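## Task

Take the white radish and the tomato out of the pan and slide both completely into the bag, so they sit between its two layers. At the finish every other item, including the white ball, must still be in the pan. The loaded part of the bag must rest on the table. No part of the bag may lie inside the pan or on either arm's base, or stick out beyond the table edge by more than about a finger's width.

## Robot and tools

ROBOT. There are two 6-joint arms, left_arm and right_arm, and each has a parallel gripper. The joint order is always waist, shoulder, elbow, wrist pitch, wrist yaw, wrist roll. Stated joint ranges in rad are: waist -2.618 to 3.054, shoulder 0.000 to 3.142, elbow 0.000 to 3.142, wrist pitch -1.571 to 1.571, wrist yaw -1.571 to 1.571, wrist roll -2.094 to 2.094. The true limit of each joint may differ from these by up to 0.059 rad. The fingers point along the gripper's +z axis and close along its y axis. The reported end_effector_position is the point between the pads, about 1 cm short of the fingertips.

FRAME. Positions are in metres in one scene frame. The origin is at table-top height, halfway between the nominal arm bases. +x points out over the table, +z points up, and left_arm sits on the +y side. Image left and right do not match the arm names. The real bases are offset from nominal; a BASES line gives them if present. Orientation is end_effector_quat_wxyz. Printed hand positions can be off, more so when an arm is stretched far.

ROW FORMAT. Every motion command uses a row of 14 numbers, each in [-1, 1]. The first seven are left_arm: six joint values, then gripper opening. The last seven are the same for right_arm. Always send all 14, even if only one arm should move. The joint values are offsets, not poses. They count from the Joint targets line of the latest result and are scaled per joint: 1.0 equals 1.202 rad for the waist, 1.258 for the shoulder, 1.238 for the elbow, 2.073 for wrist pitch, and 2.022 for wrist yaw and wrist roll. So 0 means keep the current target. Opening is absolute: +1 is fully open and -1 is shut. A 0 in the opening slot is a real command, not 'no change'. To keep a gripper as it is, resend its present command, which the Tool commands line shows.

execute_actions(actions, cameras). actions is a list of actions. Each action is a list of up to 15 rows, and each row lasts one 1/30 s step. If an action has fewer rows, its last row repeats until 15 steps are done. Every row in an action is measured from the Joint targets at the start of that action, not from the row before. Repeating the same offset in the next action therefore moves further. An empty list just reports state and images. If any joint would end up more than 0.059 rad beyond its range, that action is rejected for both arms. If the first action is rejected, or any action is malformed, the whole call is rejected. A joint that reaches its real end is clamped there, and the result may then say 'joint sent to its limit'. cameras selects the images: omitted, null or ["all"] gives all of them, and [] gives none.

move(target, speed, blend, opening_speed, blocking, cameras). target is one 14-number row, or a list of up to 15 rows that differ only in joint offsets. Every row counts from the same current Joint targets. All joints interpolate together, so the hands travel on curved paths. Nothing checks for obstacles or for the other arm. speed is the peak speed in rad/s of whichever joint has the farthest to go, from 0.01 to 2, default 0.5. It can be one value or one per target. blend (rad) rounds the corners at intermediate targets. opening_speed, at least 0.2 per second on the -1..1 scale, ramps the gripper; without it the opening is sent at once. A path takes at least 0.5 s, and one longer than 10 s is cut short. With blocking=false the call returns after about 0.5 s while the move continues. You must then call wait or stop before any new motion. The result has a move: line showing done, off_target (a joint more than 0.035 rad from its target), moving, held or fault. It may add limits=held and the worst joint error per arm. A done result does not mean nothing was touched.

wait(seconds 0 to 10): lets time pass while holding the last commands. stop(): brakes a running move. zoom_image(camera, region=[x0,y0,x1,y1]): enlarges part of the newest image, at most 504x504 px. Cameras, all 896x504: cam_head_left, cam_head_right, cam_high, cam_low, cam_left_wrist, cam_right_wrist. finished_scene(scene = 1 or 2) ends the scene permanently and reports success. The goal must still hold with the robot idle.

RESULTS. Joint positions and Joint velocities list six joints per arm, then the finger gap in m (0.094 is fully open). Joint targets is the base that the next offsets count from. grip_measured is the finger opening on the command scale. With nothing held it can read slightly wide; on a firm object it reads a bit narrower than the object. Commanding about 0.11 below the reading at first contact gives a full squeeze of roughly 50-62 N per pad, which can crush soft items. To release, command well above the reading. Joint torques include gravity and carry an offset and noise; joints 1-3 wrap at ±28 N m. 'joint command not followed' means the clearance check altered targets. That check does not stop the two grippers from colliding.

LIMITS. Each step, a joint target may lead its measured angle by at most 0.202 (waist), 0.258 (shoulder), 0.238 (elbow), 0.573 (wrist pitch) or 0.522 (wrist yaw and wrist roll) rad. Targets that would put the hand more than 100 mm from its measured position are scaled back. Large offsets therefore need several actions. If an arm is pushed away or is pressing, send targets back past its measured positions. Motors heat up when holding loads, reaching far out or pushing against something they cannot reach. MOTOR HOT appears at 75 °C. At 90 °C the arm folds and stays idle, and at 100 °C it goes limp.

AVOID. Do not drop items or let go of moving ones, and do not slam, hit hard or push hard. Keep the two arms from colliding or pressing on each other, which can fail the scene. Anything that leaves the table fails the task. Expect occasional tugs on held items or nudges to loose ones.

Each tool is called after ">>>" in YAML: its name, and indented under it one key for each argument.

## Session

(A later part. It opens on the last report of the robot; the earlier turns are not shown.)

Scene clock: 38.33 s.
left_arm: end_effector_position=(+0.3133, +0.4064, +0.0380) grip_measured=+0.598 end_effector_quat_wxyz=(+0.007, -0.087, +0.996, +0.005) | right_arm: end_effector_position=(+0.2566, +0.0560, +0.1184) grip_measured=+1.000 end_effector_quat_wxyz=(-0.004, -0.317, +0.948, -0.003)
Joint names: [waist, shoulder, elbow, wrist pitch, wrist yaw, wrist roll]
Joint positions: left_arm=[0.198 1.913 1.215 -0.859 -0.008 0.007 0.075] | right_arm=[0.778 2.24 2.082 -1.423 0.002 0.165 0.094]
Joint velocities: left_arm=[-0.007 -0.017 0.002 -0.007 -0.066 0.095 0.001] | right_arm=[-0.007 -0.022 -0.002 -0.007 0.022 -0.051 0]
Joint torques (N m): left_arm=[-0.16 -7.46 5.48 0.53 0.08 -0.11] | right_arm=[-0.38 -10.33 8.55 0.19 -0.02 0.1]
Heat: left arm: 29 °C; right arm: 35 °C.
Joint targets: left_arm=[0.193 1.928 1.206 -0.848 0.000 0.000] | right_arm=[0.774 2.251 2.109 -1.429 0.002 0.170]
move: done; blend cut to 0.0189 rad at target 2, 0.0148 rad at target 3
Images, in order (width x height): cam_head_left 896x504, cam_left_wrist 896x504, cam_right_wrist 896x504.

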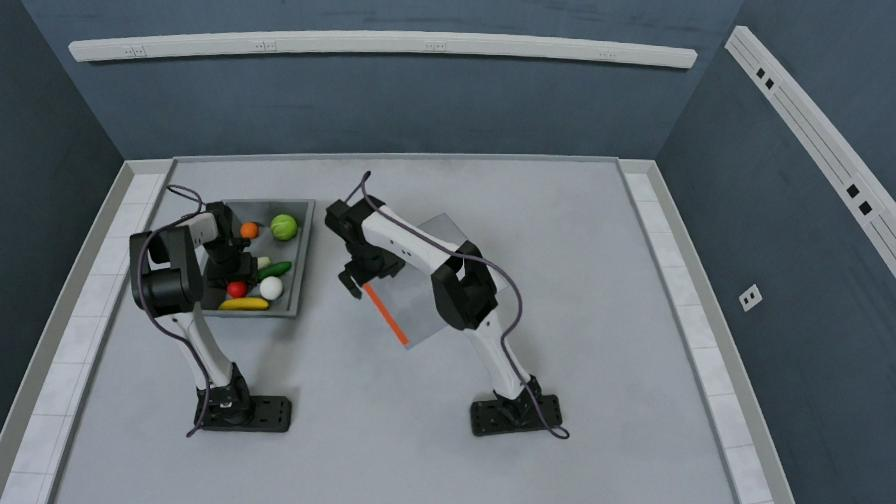

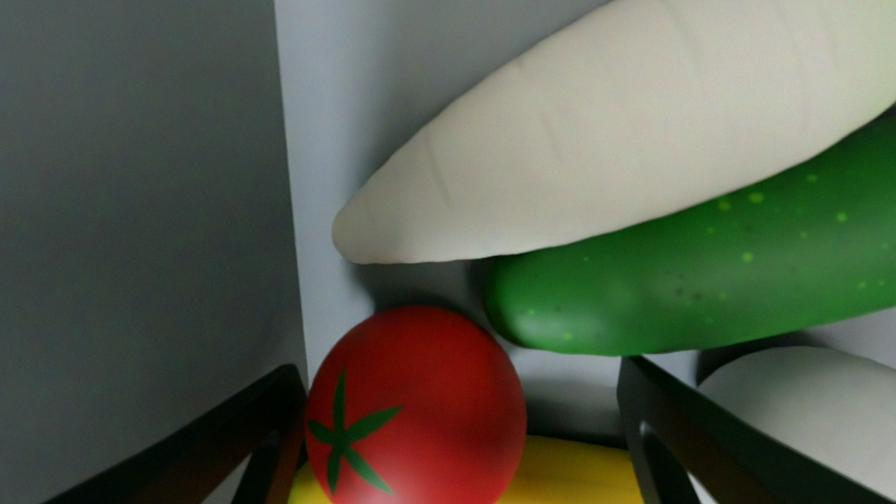

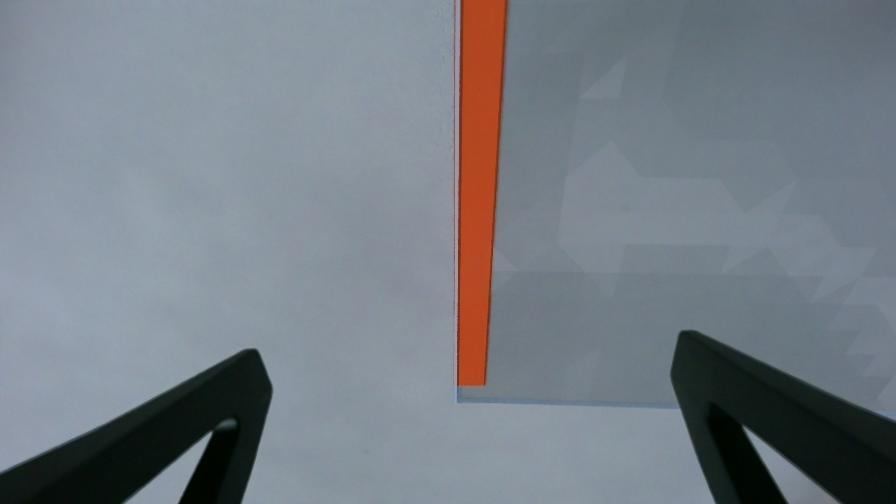

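>>> zoom_image:
  camera: "cam_right_wrist"
  region: [430, 330, 530, 410]

>>> zoom_image:
  camera: "cam_right_wrist"
  region: [430, 120, 530, 200]

Scaled by 5.040 from the camera's 896x504 image, which has a finer 1280x720 frame.

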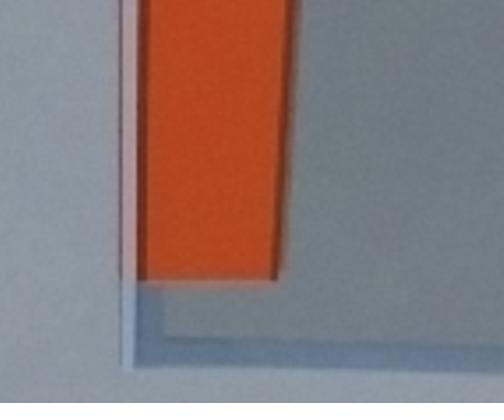

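Scaled by 5.040 from the camera's 896x504 image, which has a finer 1280x720 frame.

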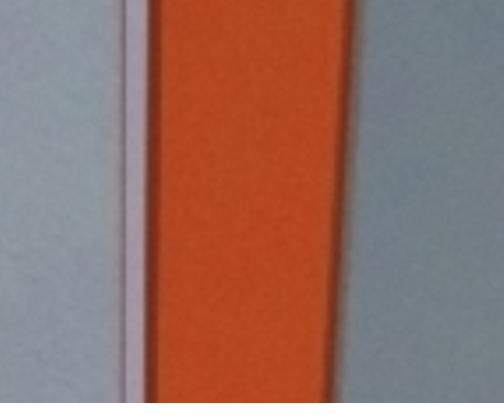

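>>> move:
  target: [0,0,0,0,0,0,0.0,0,0,0,0,0,0,1]
  opening_speed: 0.8
  cameras: ["cam_left_wrist"]

Scene clock: 40.67 s.
left_arm: end_effector_position=(+0.3136, +0.4065, +0.0380) grip_measured=+0.005 end_effector_quat_wxyz=(+0.007, -0.087, +0.996, +0.005) | right_arm: end_effector_position=(+0.2566, +0.0560, +0.1184) grip_measured=+1.000 end_effector_quat_wxyz=(-0.004, -0.317, +0.948, -0.003)
Joint names: [waist, shoulder, elbow, wrist pitch, wrist yaw, wrist roll]
Joint positions: left_arm=[0.198 1.913 1.215 -0.858 -0.008 0.007 0.047] | right_arm=[0.778 2.24 2.082 -1.423 0.002 0.166 0.094]
Joint velocities: left_arm=[0.002 -0.007 -0.002 -0.081 -0.022 -0.007 0] | right_arm=[-0.002 -0.002 -0.022 -0.007 -0.007 -0.051 -0.001]
Joint torques (N m): left_arm=[-0.16 -7.47 5.46 0.55 0.1 -0.1] | right_arm=[-0.34 -10.35 8.54 0.21 -0.02 0.1]
Heat: left arm: 29 °C; right arm: 35 °C.
Joint targets: left_arm=[0.193 1.928 1.206 -0.848 0.000 0.000] | right_arm=[0.774 2.251 2.109 -1.428 0.002 0.170]
move: done
Images, in order (width x height): cam_left_wrist 896x504.

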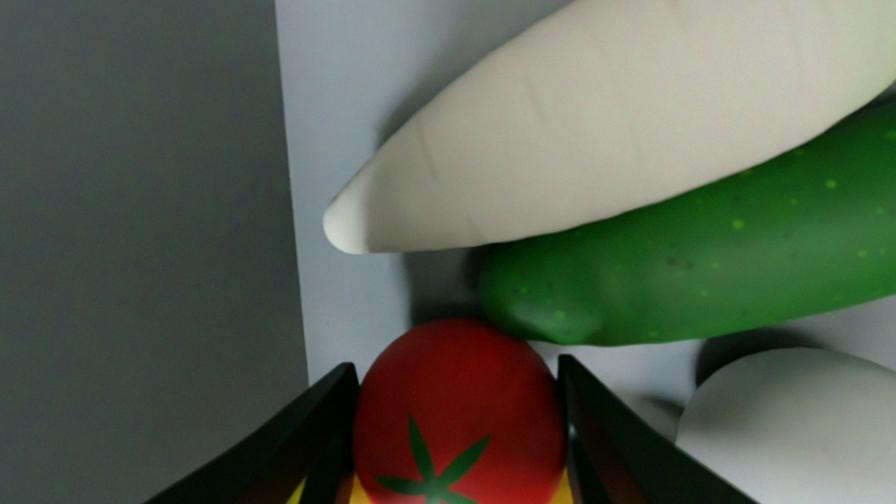

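>>> move:
  target: [0,-0.0189,-0.0272,0.0044,0,0,0.2,-0.015,0.0335,-0.2863,0.1915,0,0,-0.04]
  speed: 0.3
  cameras: ["cam_left_wrist","cam_right_wrist"]

Scene clock: 43.67 s.
left_arm: end_effector_position=(+0.3045, +0.4048, +0.0309) grip_measured=+0.198 end_effector_quat_wxyz=(-0.004, -0.087, +0.996, +0.004) | right_arm: end_effector_position=(+0.2633, +0.0532, +0.0205) grip_measured=-0.039 end_effector_quat_wxyz=(+0.002, -0.310, +0.951, +0.000)
Joint names: [waist, shoulder, elbow, wrist pitch, wrist yaw, wrist roll]
Joint positions: left_arm=[0.198 1.913 1.184 -0.849 -0.008 0.007 0.056] | right_arm=[0.763 2.28 1.757 -1.043 0.002 0.166 0.045]
Joint velocities: left_arm=[0.017 0.007 0.007 -0.037 0.022 -0.022 0] | right_arm=[-0.007 0.007 -0.017 -0.007 0.11 -0.007 0]
Joint torques (N m): left_arm=[-0.1 -9.17 5.12 0.5 0.08 -0.11] | right_arm=[-0.57 -10.28 5.61 0.45 -0.02 0.1]
Heat: left arm: 30 °C; right arm: 36 °C.
Joint targets: left_arm=[0.193 1.904 1.173 -0.839 0.000 0.000] | right_arm=[0.756 2.294 1.754 -1.031 0.002 0.170]
move: done
Images, in order (width x height): cam_left_wrist 896x504, cam_right_wrist 896x504.

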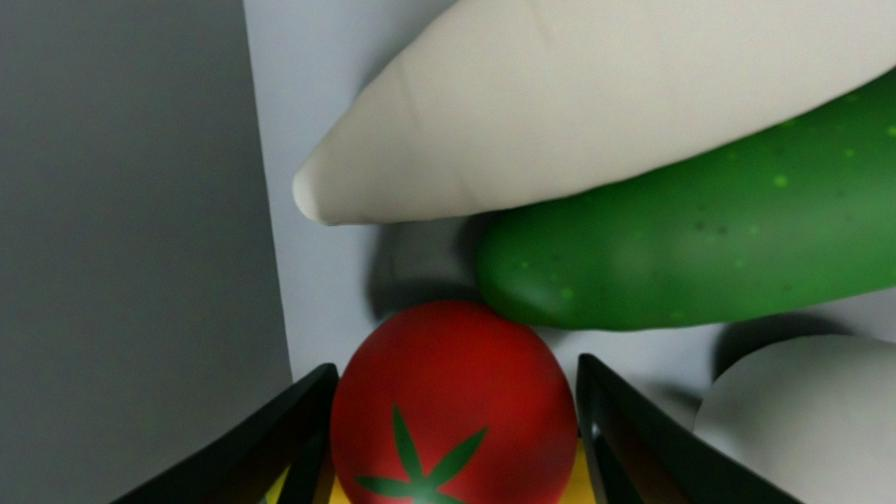

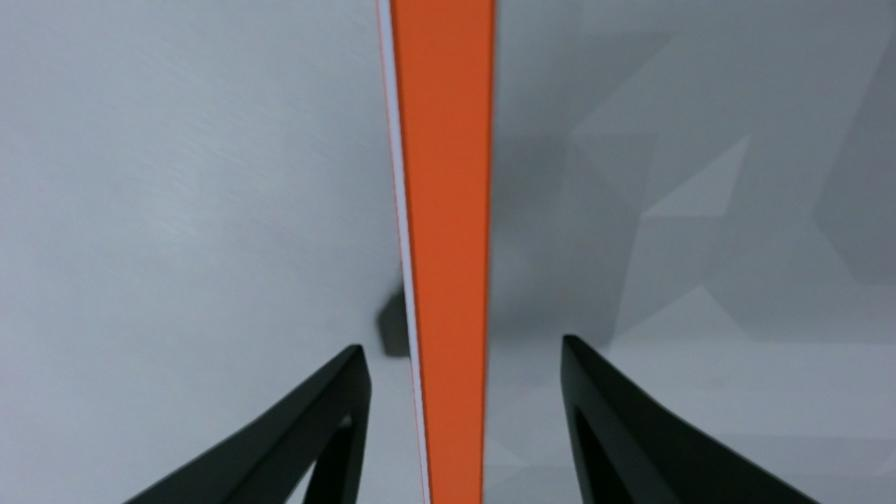

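>>> move:
  target: [0,0,0,0,0,0,-0.15,0,0.0091,-0.0139,0.0138,0,0,-0.04]
  opening_speed: 0.8
  speed: 0.2
  cameras: ["cam_left_wrist","cam_right_wrist"]

Scene clock: 45.00 s.
left_arm: end_effector_position=(+0.3045, +0.4048, +0.0308) grip_measured=-0.031 end_effector_quat_wxyz=(-0.004, -0.087, +0.996, +0.004) | right_arm: end_effector_position=(+0.2642, +0.0539, +0.0155) grip_measured=-0.039 end_effector_quat_wxyz=(+0.005, -0.310, +0.951, +0.001)
Joint names: [waist, shoulder, elbow, wrist pitch, wrist yaw, wrist roll]
Joint positions: left_arm=[0.198 1.913 1.183 -0.849 -0.008 0.007 0.046] | right_arm=[0.763 2.284 1.744 -1.019 0.003 0.166 0.045]
Joint velocities: left_arm=[-0.017 -0.012 -0.002 0.051 -0.037 0.081 0] | right_arm=[-0.022 -0.007 0.012 0.037 -0.051 -0.081 0]
Joint torques (N m): left_arm=[-0.09 -9.18 5.16 0.5 0.09 -0.11] | right_arm=[-0.76 -9.77 5.22 0.47 -0.03 0.09]
Heat: left arm: 30 °C; right arm: 36 °C.
Joint targets: left_arm=[0.193 1.904 1.172 -0.839 0.000 0.000] | right_arm=[0.756 2.305 1.737 -1.003 0.002 0.170]
move: done
Images, in order (width x height): cam_left_wrist 896x504, cam_right_wrist 896x504.

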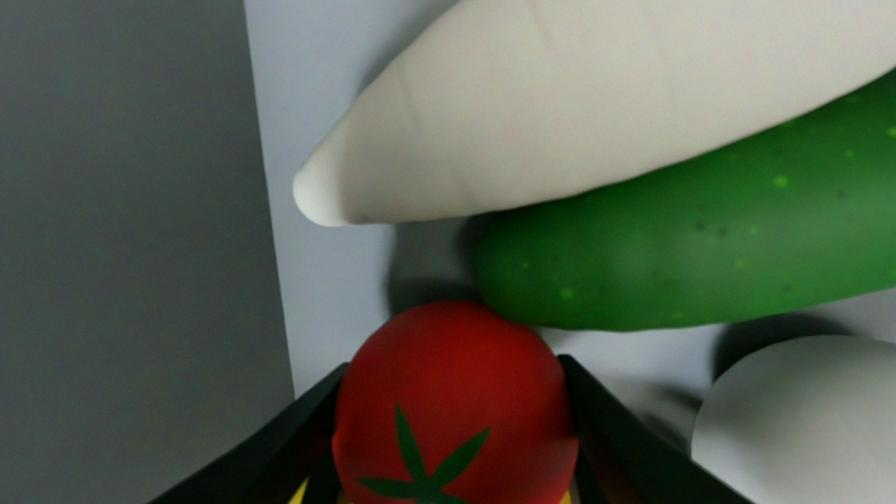

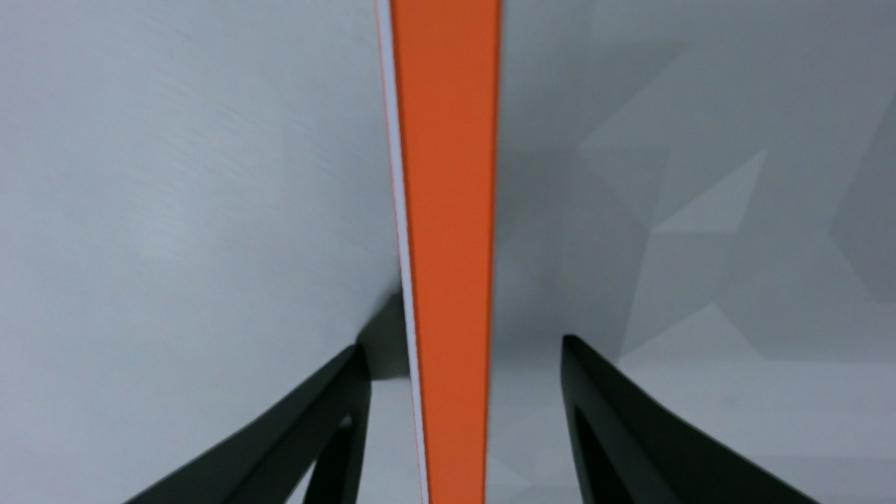

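>>> move:
  target: [0,-0.0827,0.45,-0.3184,0,0,-0.2,0,0.0052,-0.007,0.0074,0,0,-0.04]
  speed: 0.5
  cameras: ["cam_left_wrist","cam_right_wrist"]

Scene clock: 47.43 s.
left_arm: end_effector_position=(+0.3046, +0.4048, +0.1902) grip_measured=-0.034 end_effector_quat_wxyz=(-0.012, -0.087, +0.996, +0.003) | right_arm: end_effector_position=(+0.2642, +0.0538, +0.0150) grip_measured=-0.039 end_effector_quat_wxyz=(+0.006, -0.309, +0.951, +0.001)
Joint names: [waist, shoulder, elbow, wrist pitch, wrist yaw, wrist roll]
Joint positions: left_arm=[0.198 1.819 1.713 -1.487 -0.008 0.007 0.045] | right_arm=[0.763 2.284 1.742 -1.017 0.004 0.167 0.045]
Joint velocities: left_arm=[-0.007 -0.002 -0.012 -0.007 0.037 0.037 0] | right_arm=[-0.002 -0.007 -0.002 0.022 -0.066 0.066 0]
Joint torques (N m): left_arm=[-0.13 -9.72 8.5 0.23 0.08 -0.1] | right_arm=[-0.58 -9.11 4.55 0.6 -0.02 0.09]
Heat: left arm: 30 °C; right arm: 37 °C.
Joint targets: left_arm=[0.193 1.800 1.730 -1.499 0.000 0.000] | right_arm=[0.756 2.311 1.728 -0.988 0.002 0.170]
move: done
Images, in order (width x height): cam_left_wrist 896x504, cam_right_wrist 896x504.

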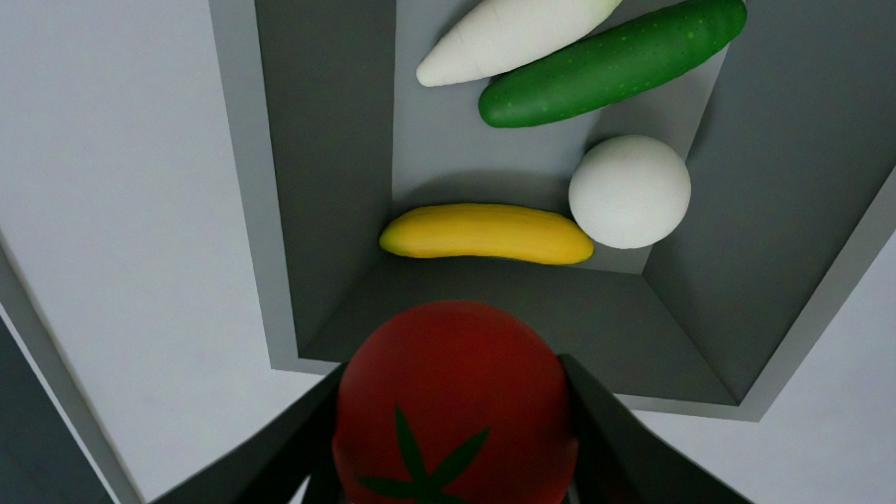

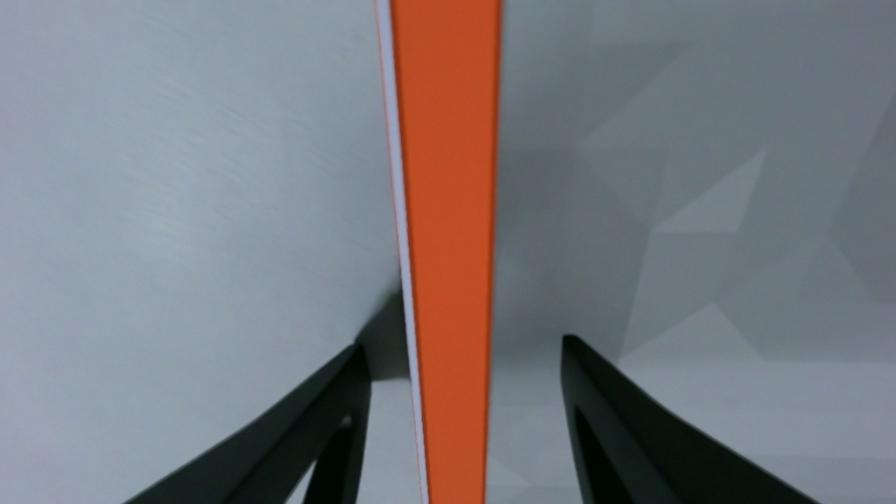

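>>> move:
  target: [0,0,0,0,0,0,-0.2,0,0,0,0,0,0,-0.75]
  opening_speed: 0.5
  cameras: ["cam_head_right","cam_right_wrist"]

Scene clock: 49.30 s.
left_arm: end_effector_position=(+0.3043, +0.4048, +0.1902) grip_measured=-0.034 end_effector_quat_wxyz=(-0.012, -0.087, +0.996, +0.003) | right_arm: end_effector_position=(+0.2674, +0.0528, +0.0151) grip_measured=-0.748 end_effector_quat_wxyz=(+0.010, -0.307, +0.952, -0.001)
Joint names: [waist, shoulder, elbow, wrist pitch, wrist yaw, wrist roll]
Joint positions: left_arm=[0.198 1.819 1.713 -1.488 -0.008 0.007 0.045] | right_arm=[0.759 2.284 1.742 -1.011 0.012 0.167 0.012]
Joint velocities: left_arm=[-0.002 -0.012 0.017 -0.007 -0.007 0.037 0] | right_arm=[0.007 0.007 0.002 -0.022 0.037 -0.007 0]
Joint torques (N m): left_arm=[-0.16 -9.72 8.5 0.23 0.09 -0.11] | right_arm=[-0.23 -9.13 4.56 0.54 -0.11 0.09]
Heat: left arm: 30 °C; right arm: 37 °C.
Joint targets: left_arm=[0.193 1.800 1.730 -1.499 0.000 0.000] | right_arm=[0.756 2.311 1.728 -0.988 0.002 0.170]
move: done
Images, in order (width x height): cam_head_right 896x504, cam_right_wrist 896x504.

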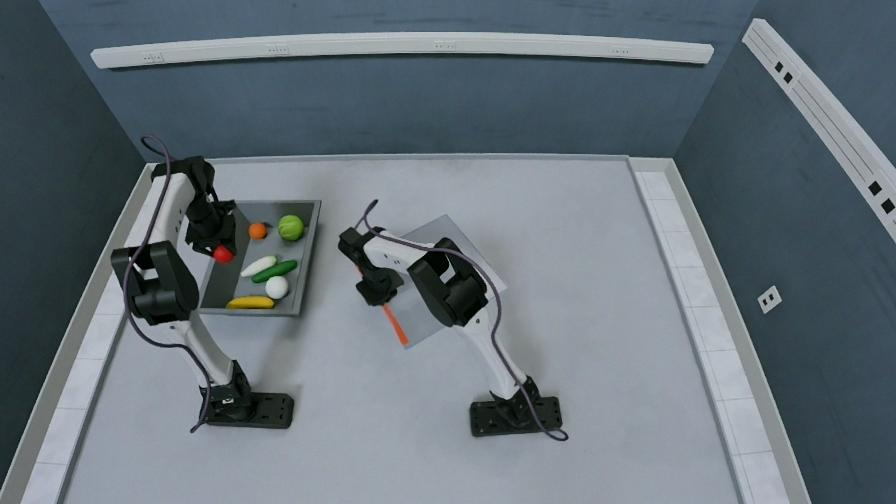

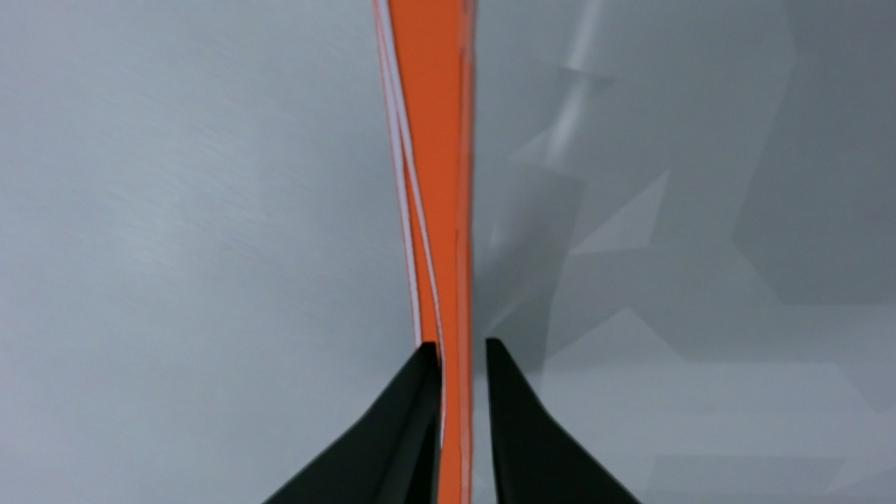

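>>> move:
  target: [0,0,0,0,0,0,-0.2,0,0,0,0,0,0,-1]
  opening_speed: 0.4
  cameras: ["cam_right_wrist"]

Scene clock: 50.30 s.
left_arm: end_effector_position=(+0.3043, +0.4048, +0.1902) grip_measured=-0.034 end_effector_quat_wxyz=(-0.012, -0.087, +0.996, +0.003) | right_arm: end_effector_position=(+0.2677, +0.0535, +0.0151) grip_measured=-0.991 end_effector_quat_wxyz=(+0.011, -0.307, +0.952, +0.000)
Joint names: [waist, shoulder, elbow, wrist pitch, wrist yaw, wrist roll]
Joint positions: left_arm=[0.198 1.819 1.713 -1.488 -0.008 0.007 0.045] | right_arm=[0.759 2.284 1.742 -1.008 0.011 0.167 0]
Joint velocities: left_arm=[0.007 -0.017 -0.002 0.007 -0.051 -0.066 0] | right_arm=[0.007 -0.002 0.002 -0.022 -0.11 0.051 0]
Joint torques (N m): left_arm=[-0.12 -9.72 8.5 0.22 0.08 -0.1] | right_arm=[-0.29 -9.13 4.56 0.52 -0.08 0.08]
Heat: left arm: 30 °C; right arm: 37 °C.
Joint targets: left_arm=[0.193 1.800 1.730 -1.499 0.000 0.000] | right_arm=[0.756 2.311 1.728 -0.988 0.002 0.170]
move: done
Images, in order (width x height): cam_right_wrist 896x504.

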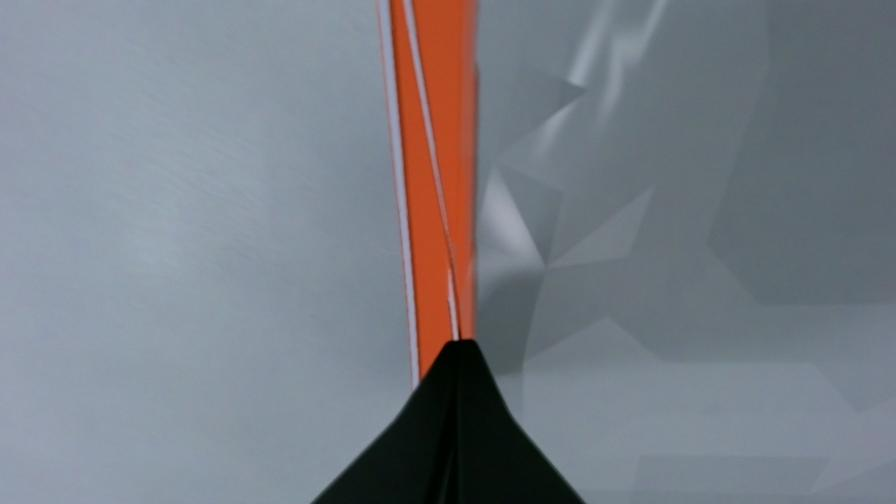

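>>> move:
  target: [0,0,0,0,0,0,-0.2,0,-0.0429,0.091,-0.0803,0,0,-1]
  speed: 0.15
  cameras: ["cam_head_left","cam_right_wrist"]

Scene clock: 52.33 s.
left_arm: end_effector_position=(+0.3043, +0.4048, +0.1902) grip_measured=-0.034 end_effector_quat_wxyz=(-0.012, -0.087, +0.996, +0.003) | right_arm: end_effector_position=(+0.2595, +0.0458, +0.0331) grip_measured=-0.991 end_effector_quat_wxyz=(-0.018, -0.307, +0.951, -0.014)
Joint names: [waist, shoulder, elbow, wrist pitch, wrist yaw, wrist roll]
Joint positions: left_arm=[0.198 1.819 1.713 -1.488 -0.008 0.007 0.045] | right_arm=[0.759 2.284 1.815 -1.147 0.008 0.167 0]
Joint velocities: left_arm=[0.002 -0.022 -0.007 -0.037 -0.037 -0.022 0.001] | right_arm=[-0.007 -0.012 -0.007 -0.051 0.081 -0.095 -0.001]
Joint torques (N m): left_arm=[-0.12 -9.73 8.53 0.22 0.09 -0.11] | right_arm=[-0.17 -13.83 8.29 0.1 -0.07 0.08]
Heat: left arm: 31 °C; right arm: 38 °C.
Joint targets: left_arm=[0.193 1.800 1.730 -1.499 0.000 0.000] | right_arm=[0.756 2.257 1.841 -1.154 0.002 0.170]
move: done
Images, in order (width x height): cam_head_left 896x504, cam_right_wrist 896x504.

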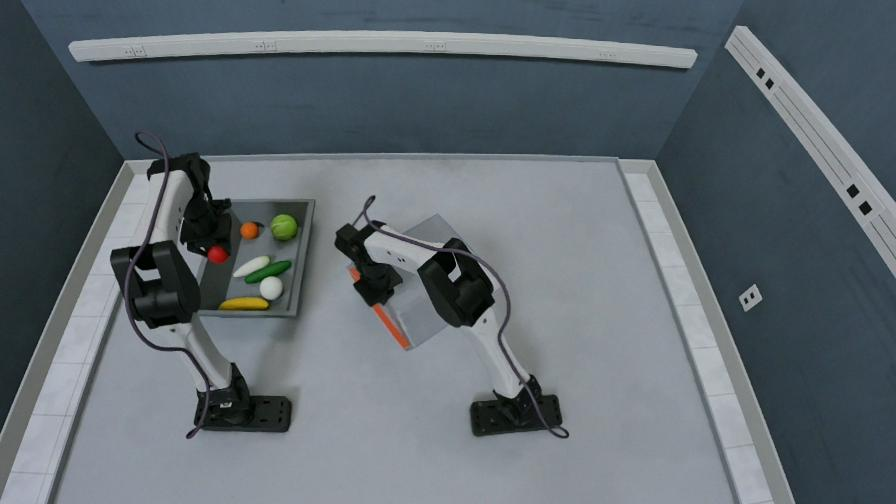

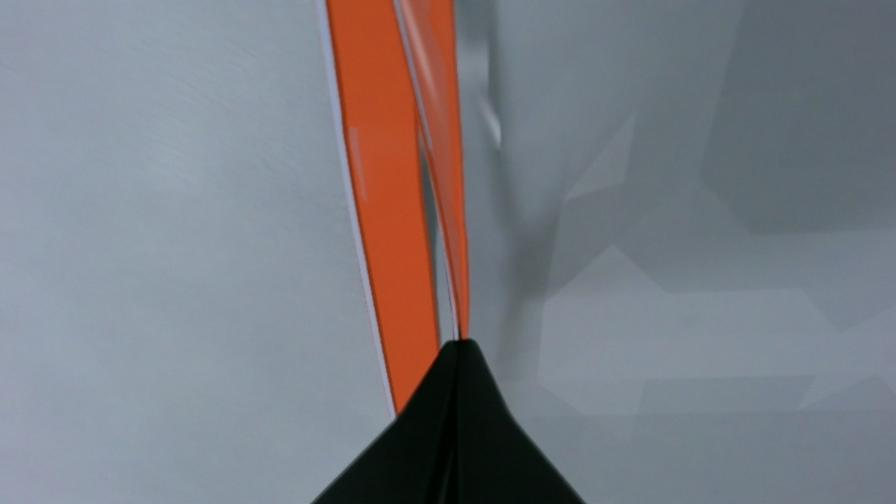

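>>> execute_actions:
  actions: []
  cameras: ["cam_head_left", "cam_right_wrist"]

Scene clock: 53.77 s.
left_arm: end_effector_position=(+0.3043, +0.4048, +0.1902) grip_measured=-0.034 end_effector_quat_wxyz=(-0.012, -0.087, +0.996, +0.003) | right_arm: end_effector_position=(+0.2593, +0.0457, +0.0331) grip_measured=-0.991 end_effector_quat_wxyz=(-0.019, -0.307, +0.951, -0.014)
Joint names: [waist, shoulder, elbow, wrist pitch, wrist yaw, wrist roll]
Joint positions: left_arm=[0.198 1.819 1.713 -1.488 -0.008 0.007 0.045] | right_arm=[0.759 2.284 1.815 -1.148 0.008 0.167 0]
Joint velocities: left_arm=[0.002 0.012 -0.002 -0.037 0.081 0.081 0] | right_arm=[0.007 -0.007 -0.007 0.081 0.066 0.007 0]
Joint torques (N m): left_arm=[-0.13 -9.72 8.5 0.23 0.09 -0.11] | right_arm=[-0.21 -13.86 8.25 0.13 -0.07 0.08]
Heat: left arm: 31 °C; right arm: 39 °C.
Joint targets: left_arm=[0.193 1.800 1.730 -1.499 0.000 0.000] | right_arm=[0.756 2.257 1.841 -1.154 0.002 0.170]
Tool commands: left_gripper/opening=-0.2 right_gripper/opening=-1.0
Images, in order (width x height): cam_head_left 896x504, cam_right_wrist 896x504.

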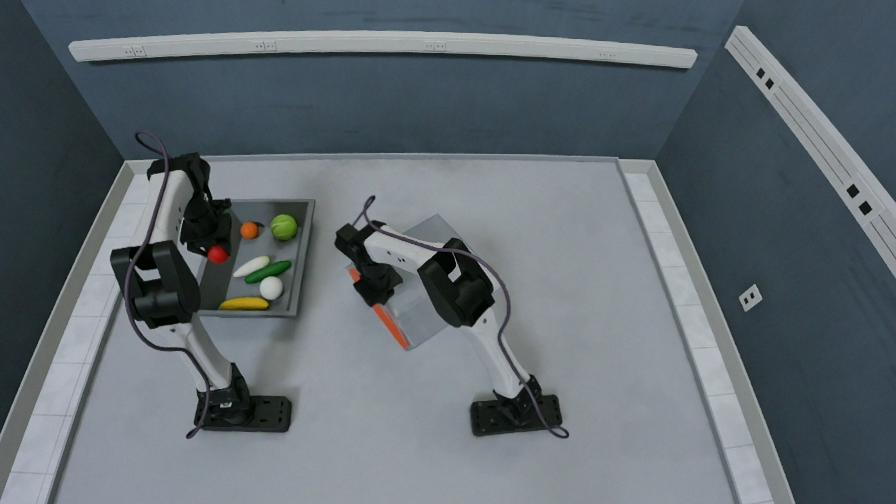

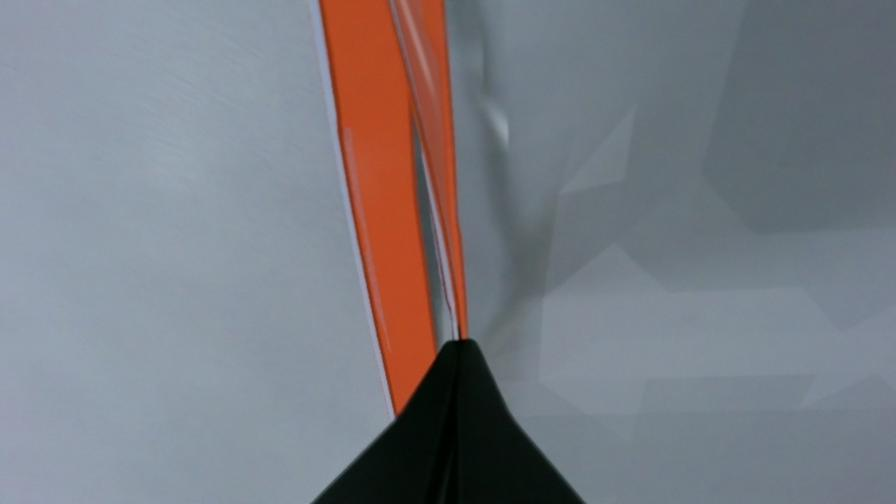

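>>> move:
  target: [0,0,0,0,0,0,-0.2,-0.0978,-0.0635,0.0868,-0.0908,-0.001,-0.0692,-1]
  speed: 0.15

Scene clock: 58.93 s.
left_arm: end_effector_position=(+0.3043, +0.4048, +0.1902) grip_measured=-0.034 end_effector_quat_wxyz=(-0.012, -0.087, +0.996, +0.003) | right_arm: end_effector_position=(+0.2835, +0.0017, +0.0817) grip_measured=-0.991 end_effector_quat_wxyz=(-0.034, -0.314, +0.949, -0.016)
Joint names: [waist, shoulder, elbow, wrist pitch, wrist yaw, wrist roll]
Joint positions: left_arm=[0.198 1.819 1.713 -1.488 -0.008 0.007 0.045] | right_arm=[0.643 2.233 1.923 -1.335 0.006 0.036 0]
Joint velocities: left_arm=[-0.002 -0.002 0.012 -0.007 -0.007 -0.022 0] | right_arm=[0.007 0.002 0.017 0.022 -0.022 -0.066 0.001]
Joint torques (N m): left_arm=[-0.13 -9.74 8.51 0.23 0.08 -0.11] | right_arm=[-0.25 -16.06 8.32 0.08 -0.06 0.07]
Heat: left arm: 31 °C; right arm: 42 °C.
Joint targets: left_arm=[0.193 1.800 1.730 -1.499 0.000 0.000] | right_arm=[0.639 2.178 1.948 -1.342 0.000 0.030]
move: off_target (right_arm); right_arm: the shoulder is farthest, 0.056 rad from its target

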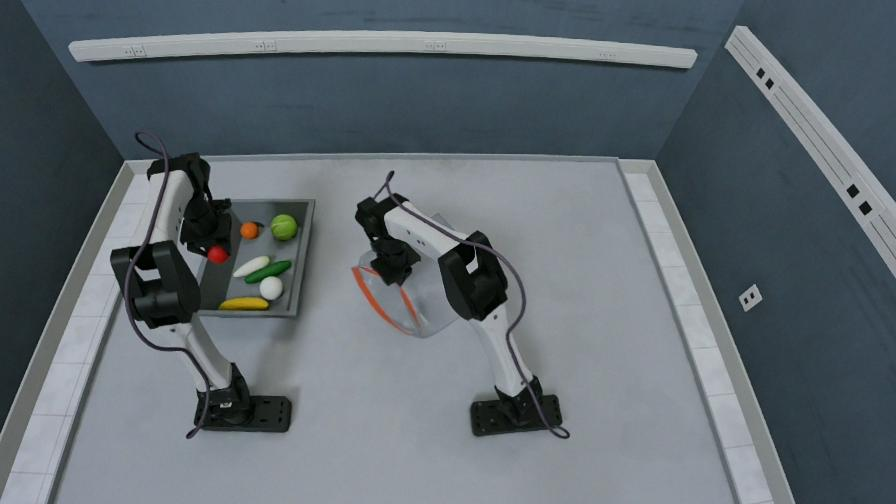

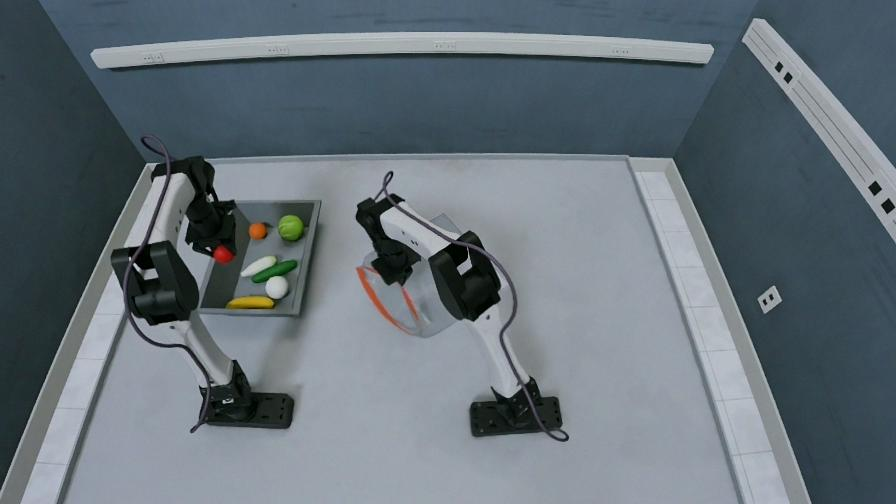

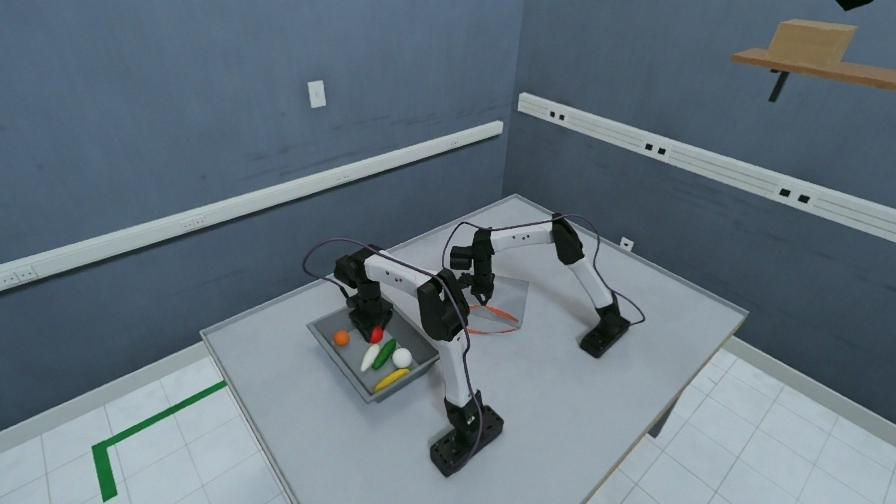

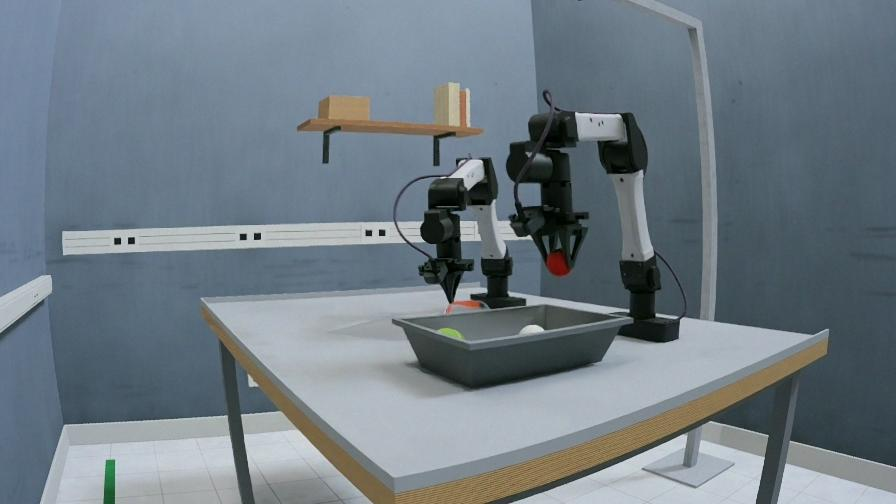

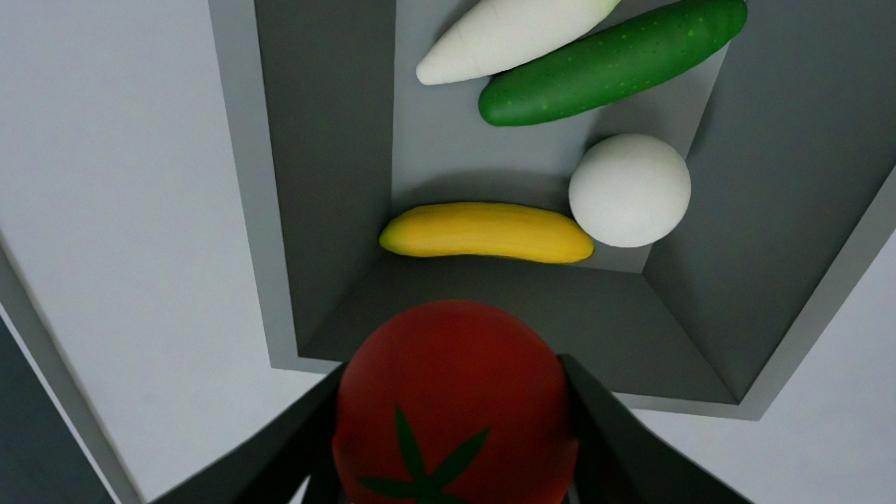

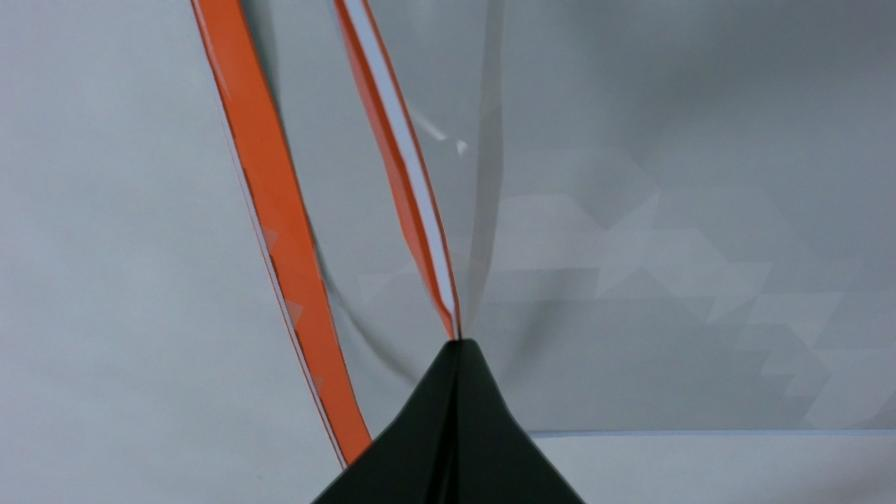

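>>> zoom_image:
  camera: "cam_head_left"
  region: [310, 200, 480, 360]

>>> zoom_image:
  camera: "cam_high"
  region: [420, 220, 560, 360]

Scaled by 2.965 from the camera's 896x504 image, which has a finer 1280x720 frame.

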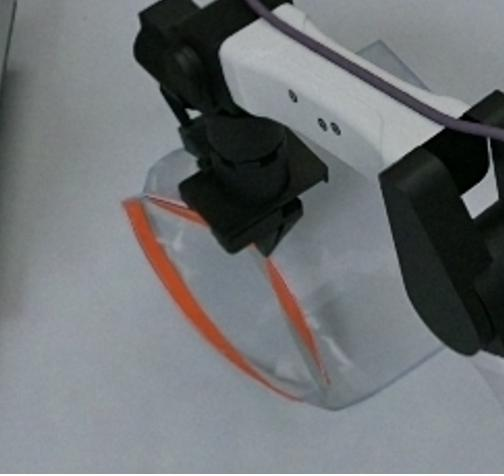

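Scaled by 3.600 from the camera's 896x504 image, which has a finer 1280x720 frame.

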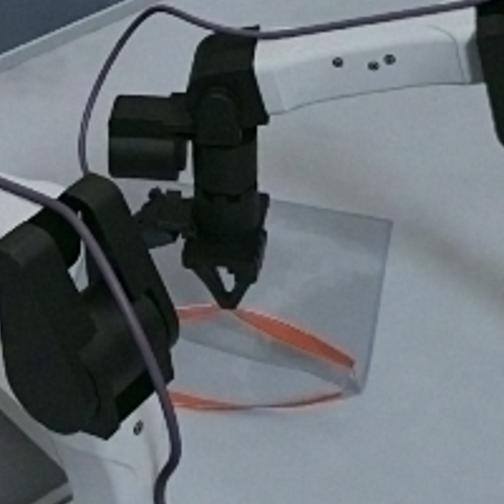

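>>> move:
  target: [-0.5765,-0.3552,-0.3542,0.174,0,0,-0.2,-0.2045,-0.0424,-0.1621,0.0716,-0.2967,-0.1212,-1]
  speed: 0.45
  cameras: ["cam_head_left", "cam_high", "cam_right_wrist"]

Scene clock: 65.50 s.
left_arm: end_effector_position=(+0.2444, +0.1973, +0.2186) grip_measured=-0.034 end_effector_quat_wxyz=(+0.173, +0.252, +0.951, -0.041) | right_arm: end_effector_position=(+0.2875, -0.0020, +0.0889) grip_measured=-0.991 end_effector_quat_wxyz=(-0.062, -0.291, +0.911, +0.285)
Joint names: [waist, shoulder, elbow, wrist pitch, wrist yaw, wrist roll]
Joint positions: left_arm=[-0.495 1.369 1.303 -1.148 -0.006 0.007 0.045] | right_arm=[0.396 2.181 1.752 -1.204 -0.59 -0.208 0]
Joint velocities: left_arm=[-0.017 -0.002 -0.007 -0.022 -0.081 0.037 0] | right_arm=[-0.007 -0.012 -0.002 0.081 -0.037 -0.022 0]
Joint torques (N m): left_arm=[-0.17 -6.01 6.34 1.34 0.07 -0.11] | right_arm=[-0.25 -15.84 5.42 0.3 -0.43 -0.04]
Heat: left arm: 31 °C; right arm: 46 °C.
Joint targets: left_arm=[-0.500 1.353 1.291 -1.138 0.000 0.001] | right_arm=[0.393 2.124 1.748 -1.194 -0.600 -0.215]
move: off_target (right_arm); right_arm: the shoulder is farthest, 0.057 rad from its target
Images, in order (width x height): cam_head_left 896x504, cam_high 896x504, cam_right_wrist 896x504.

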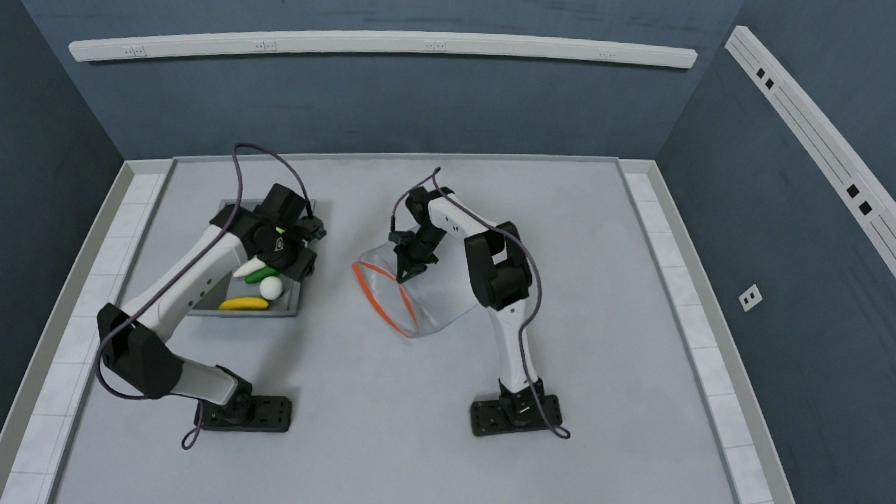

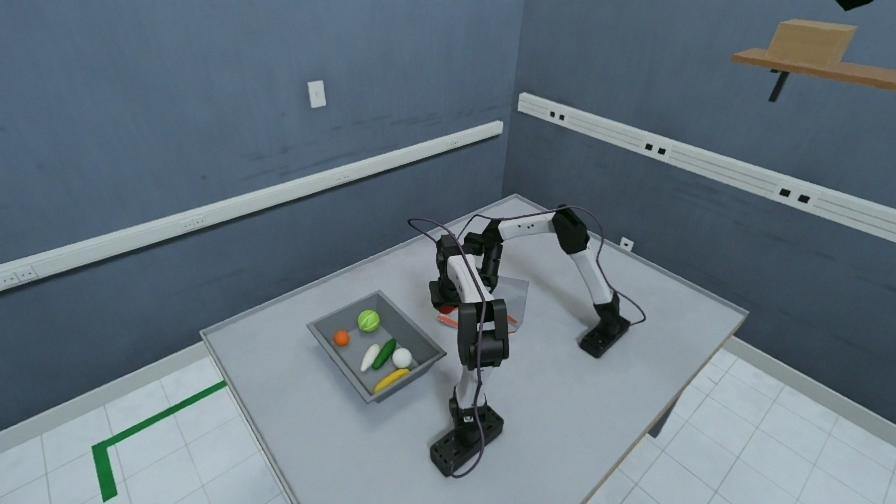

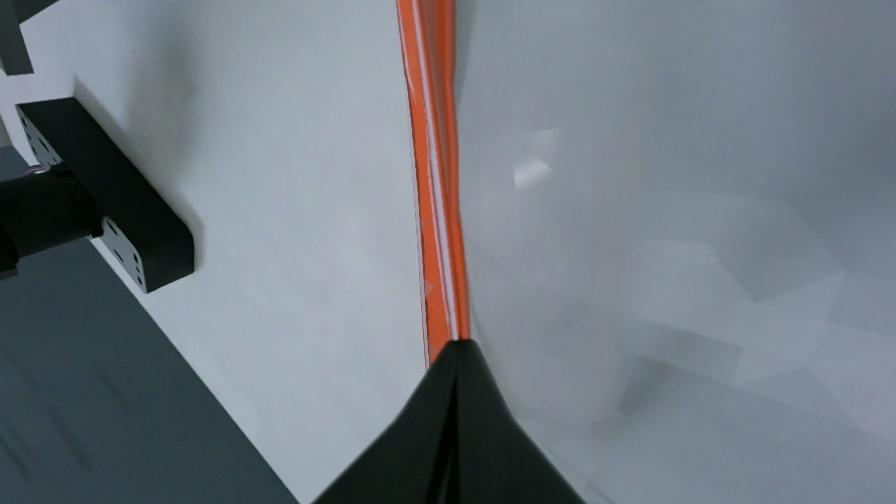

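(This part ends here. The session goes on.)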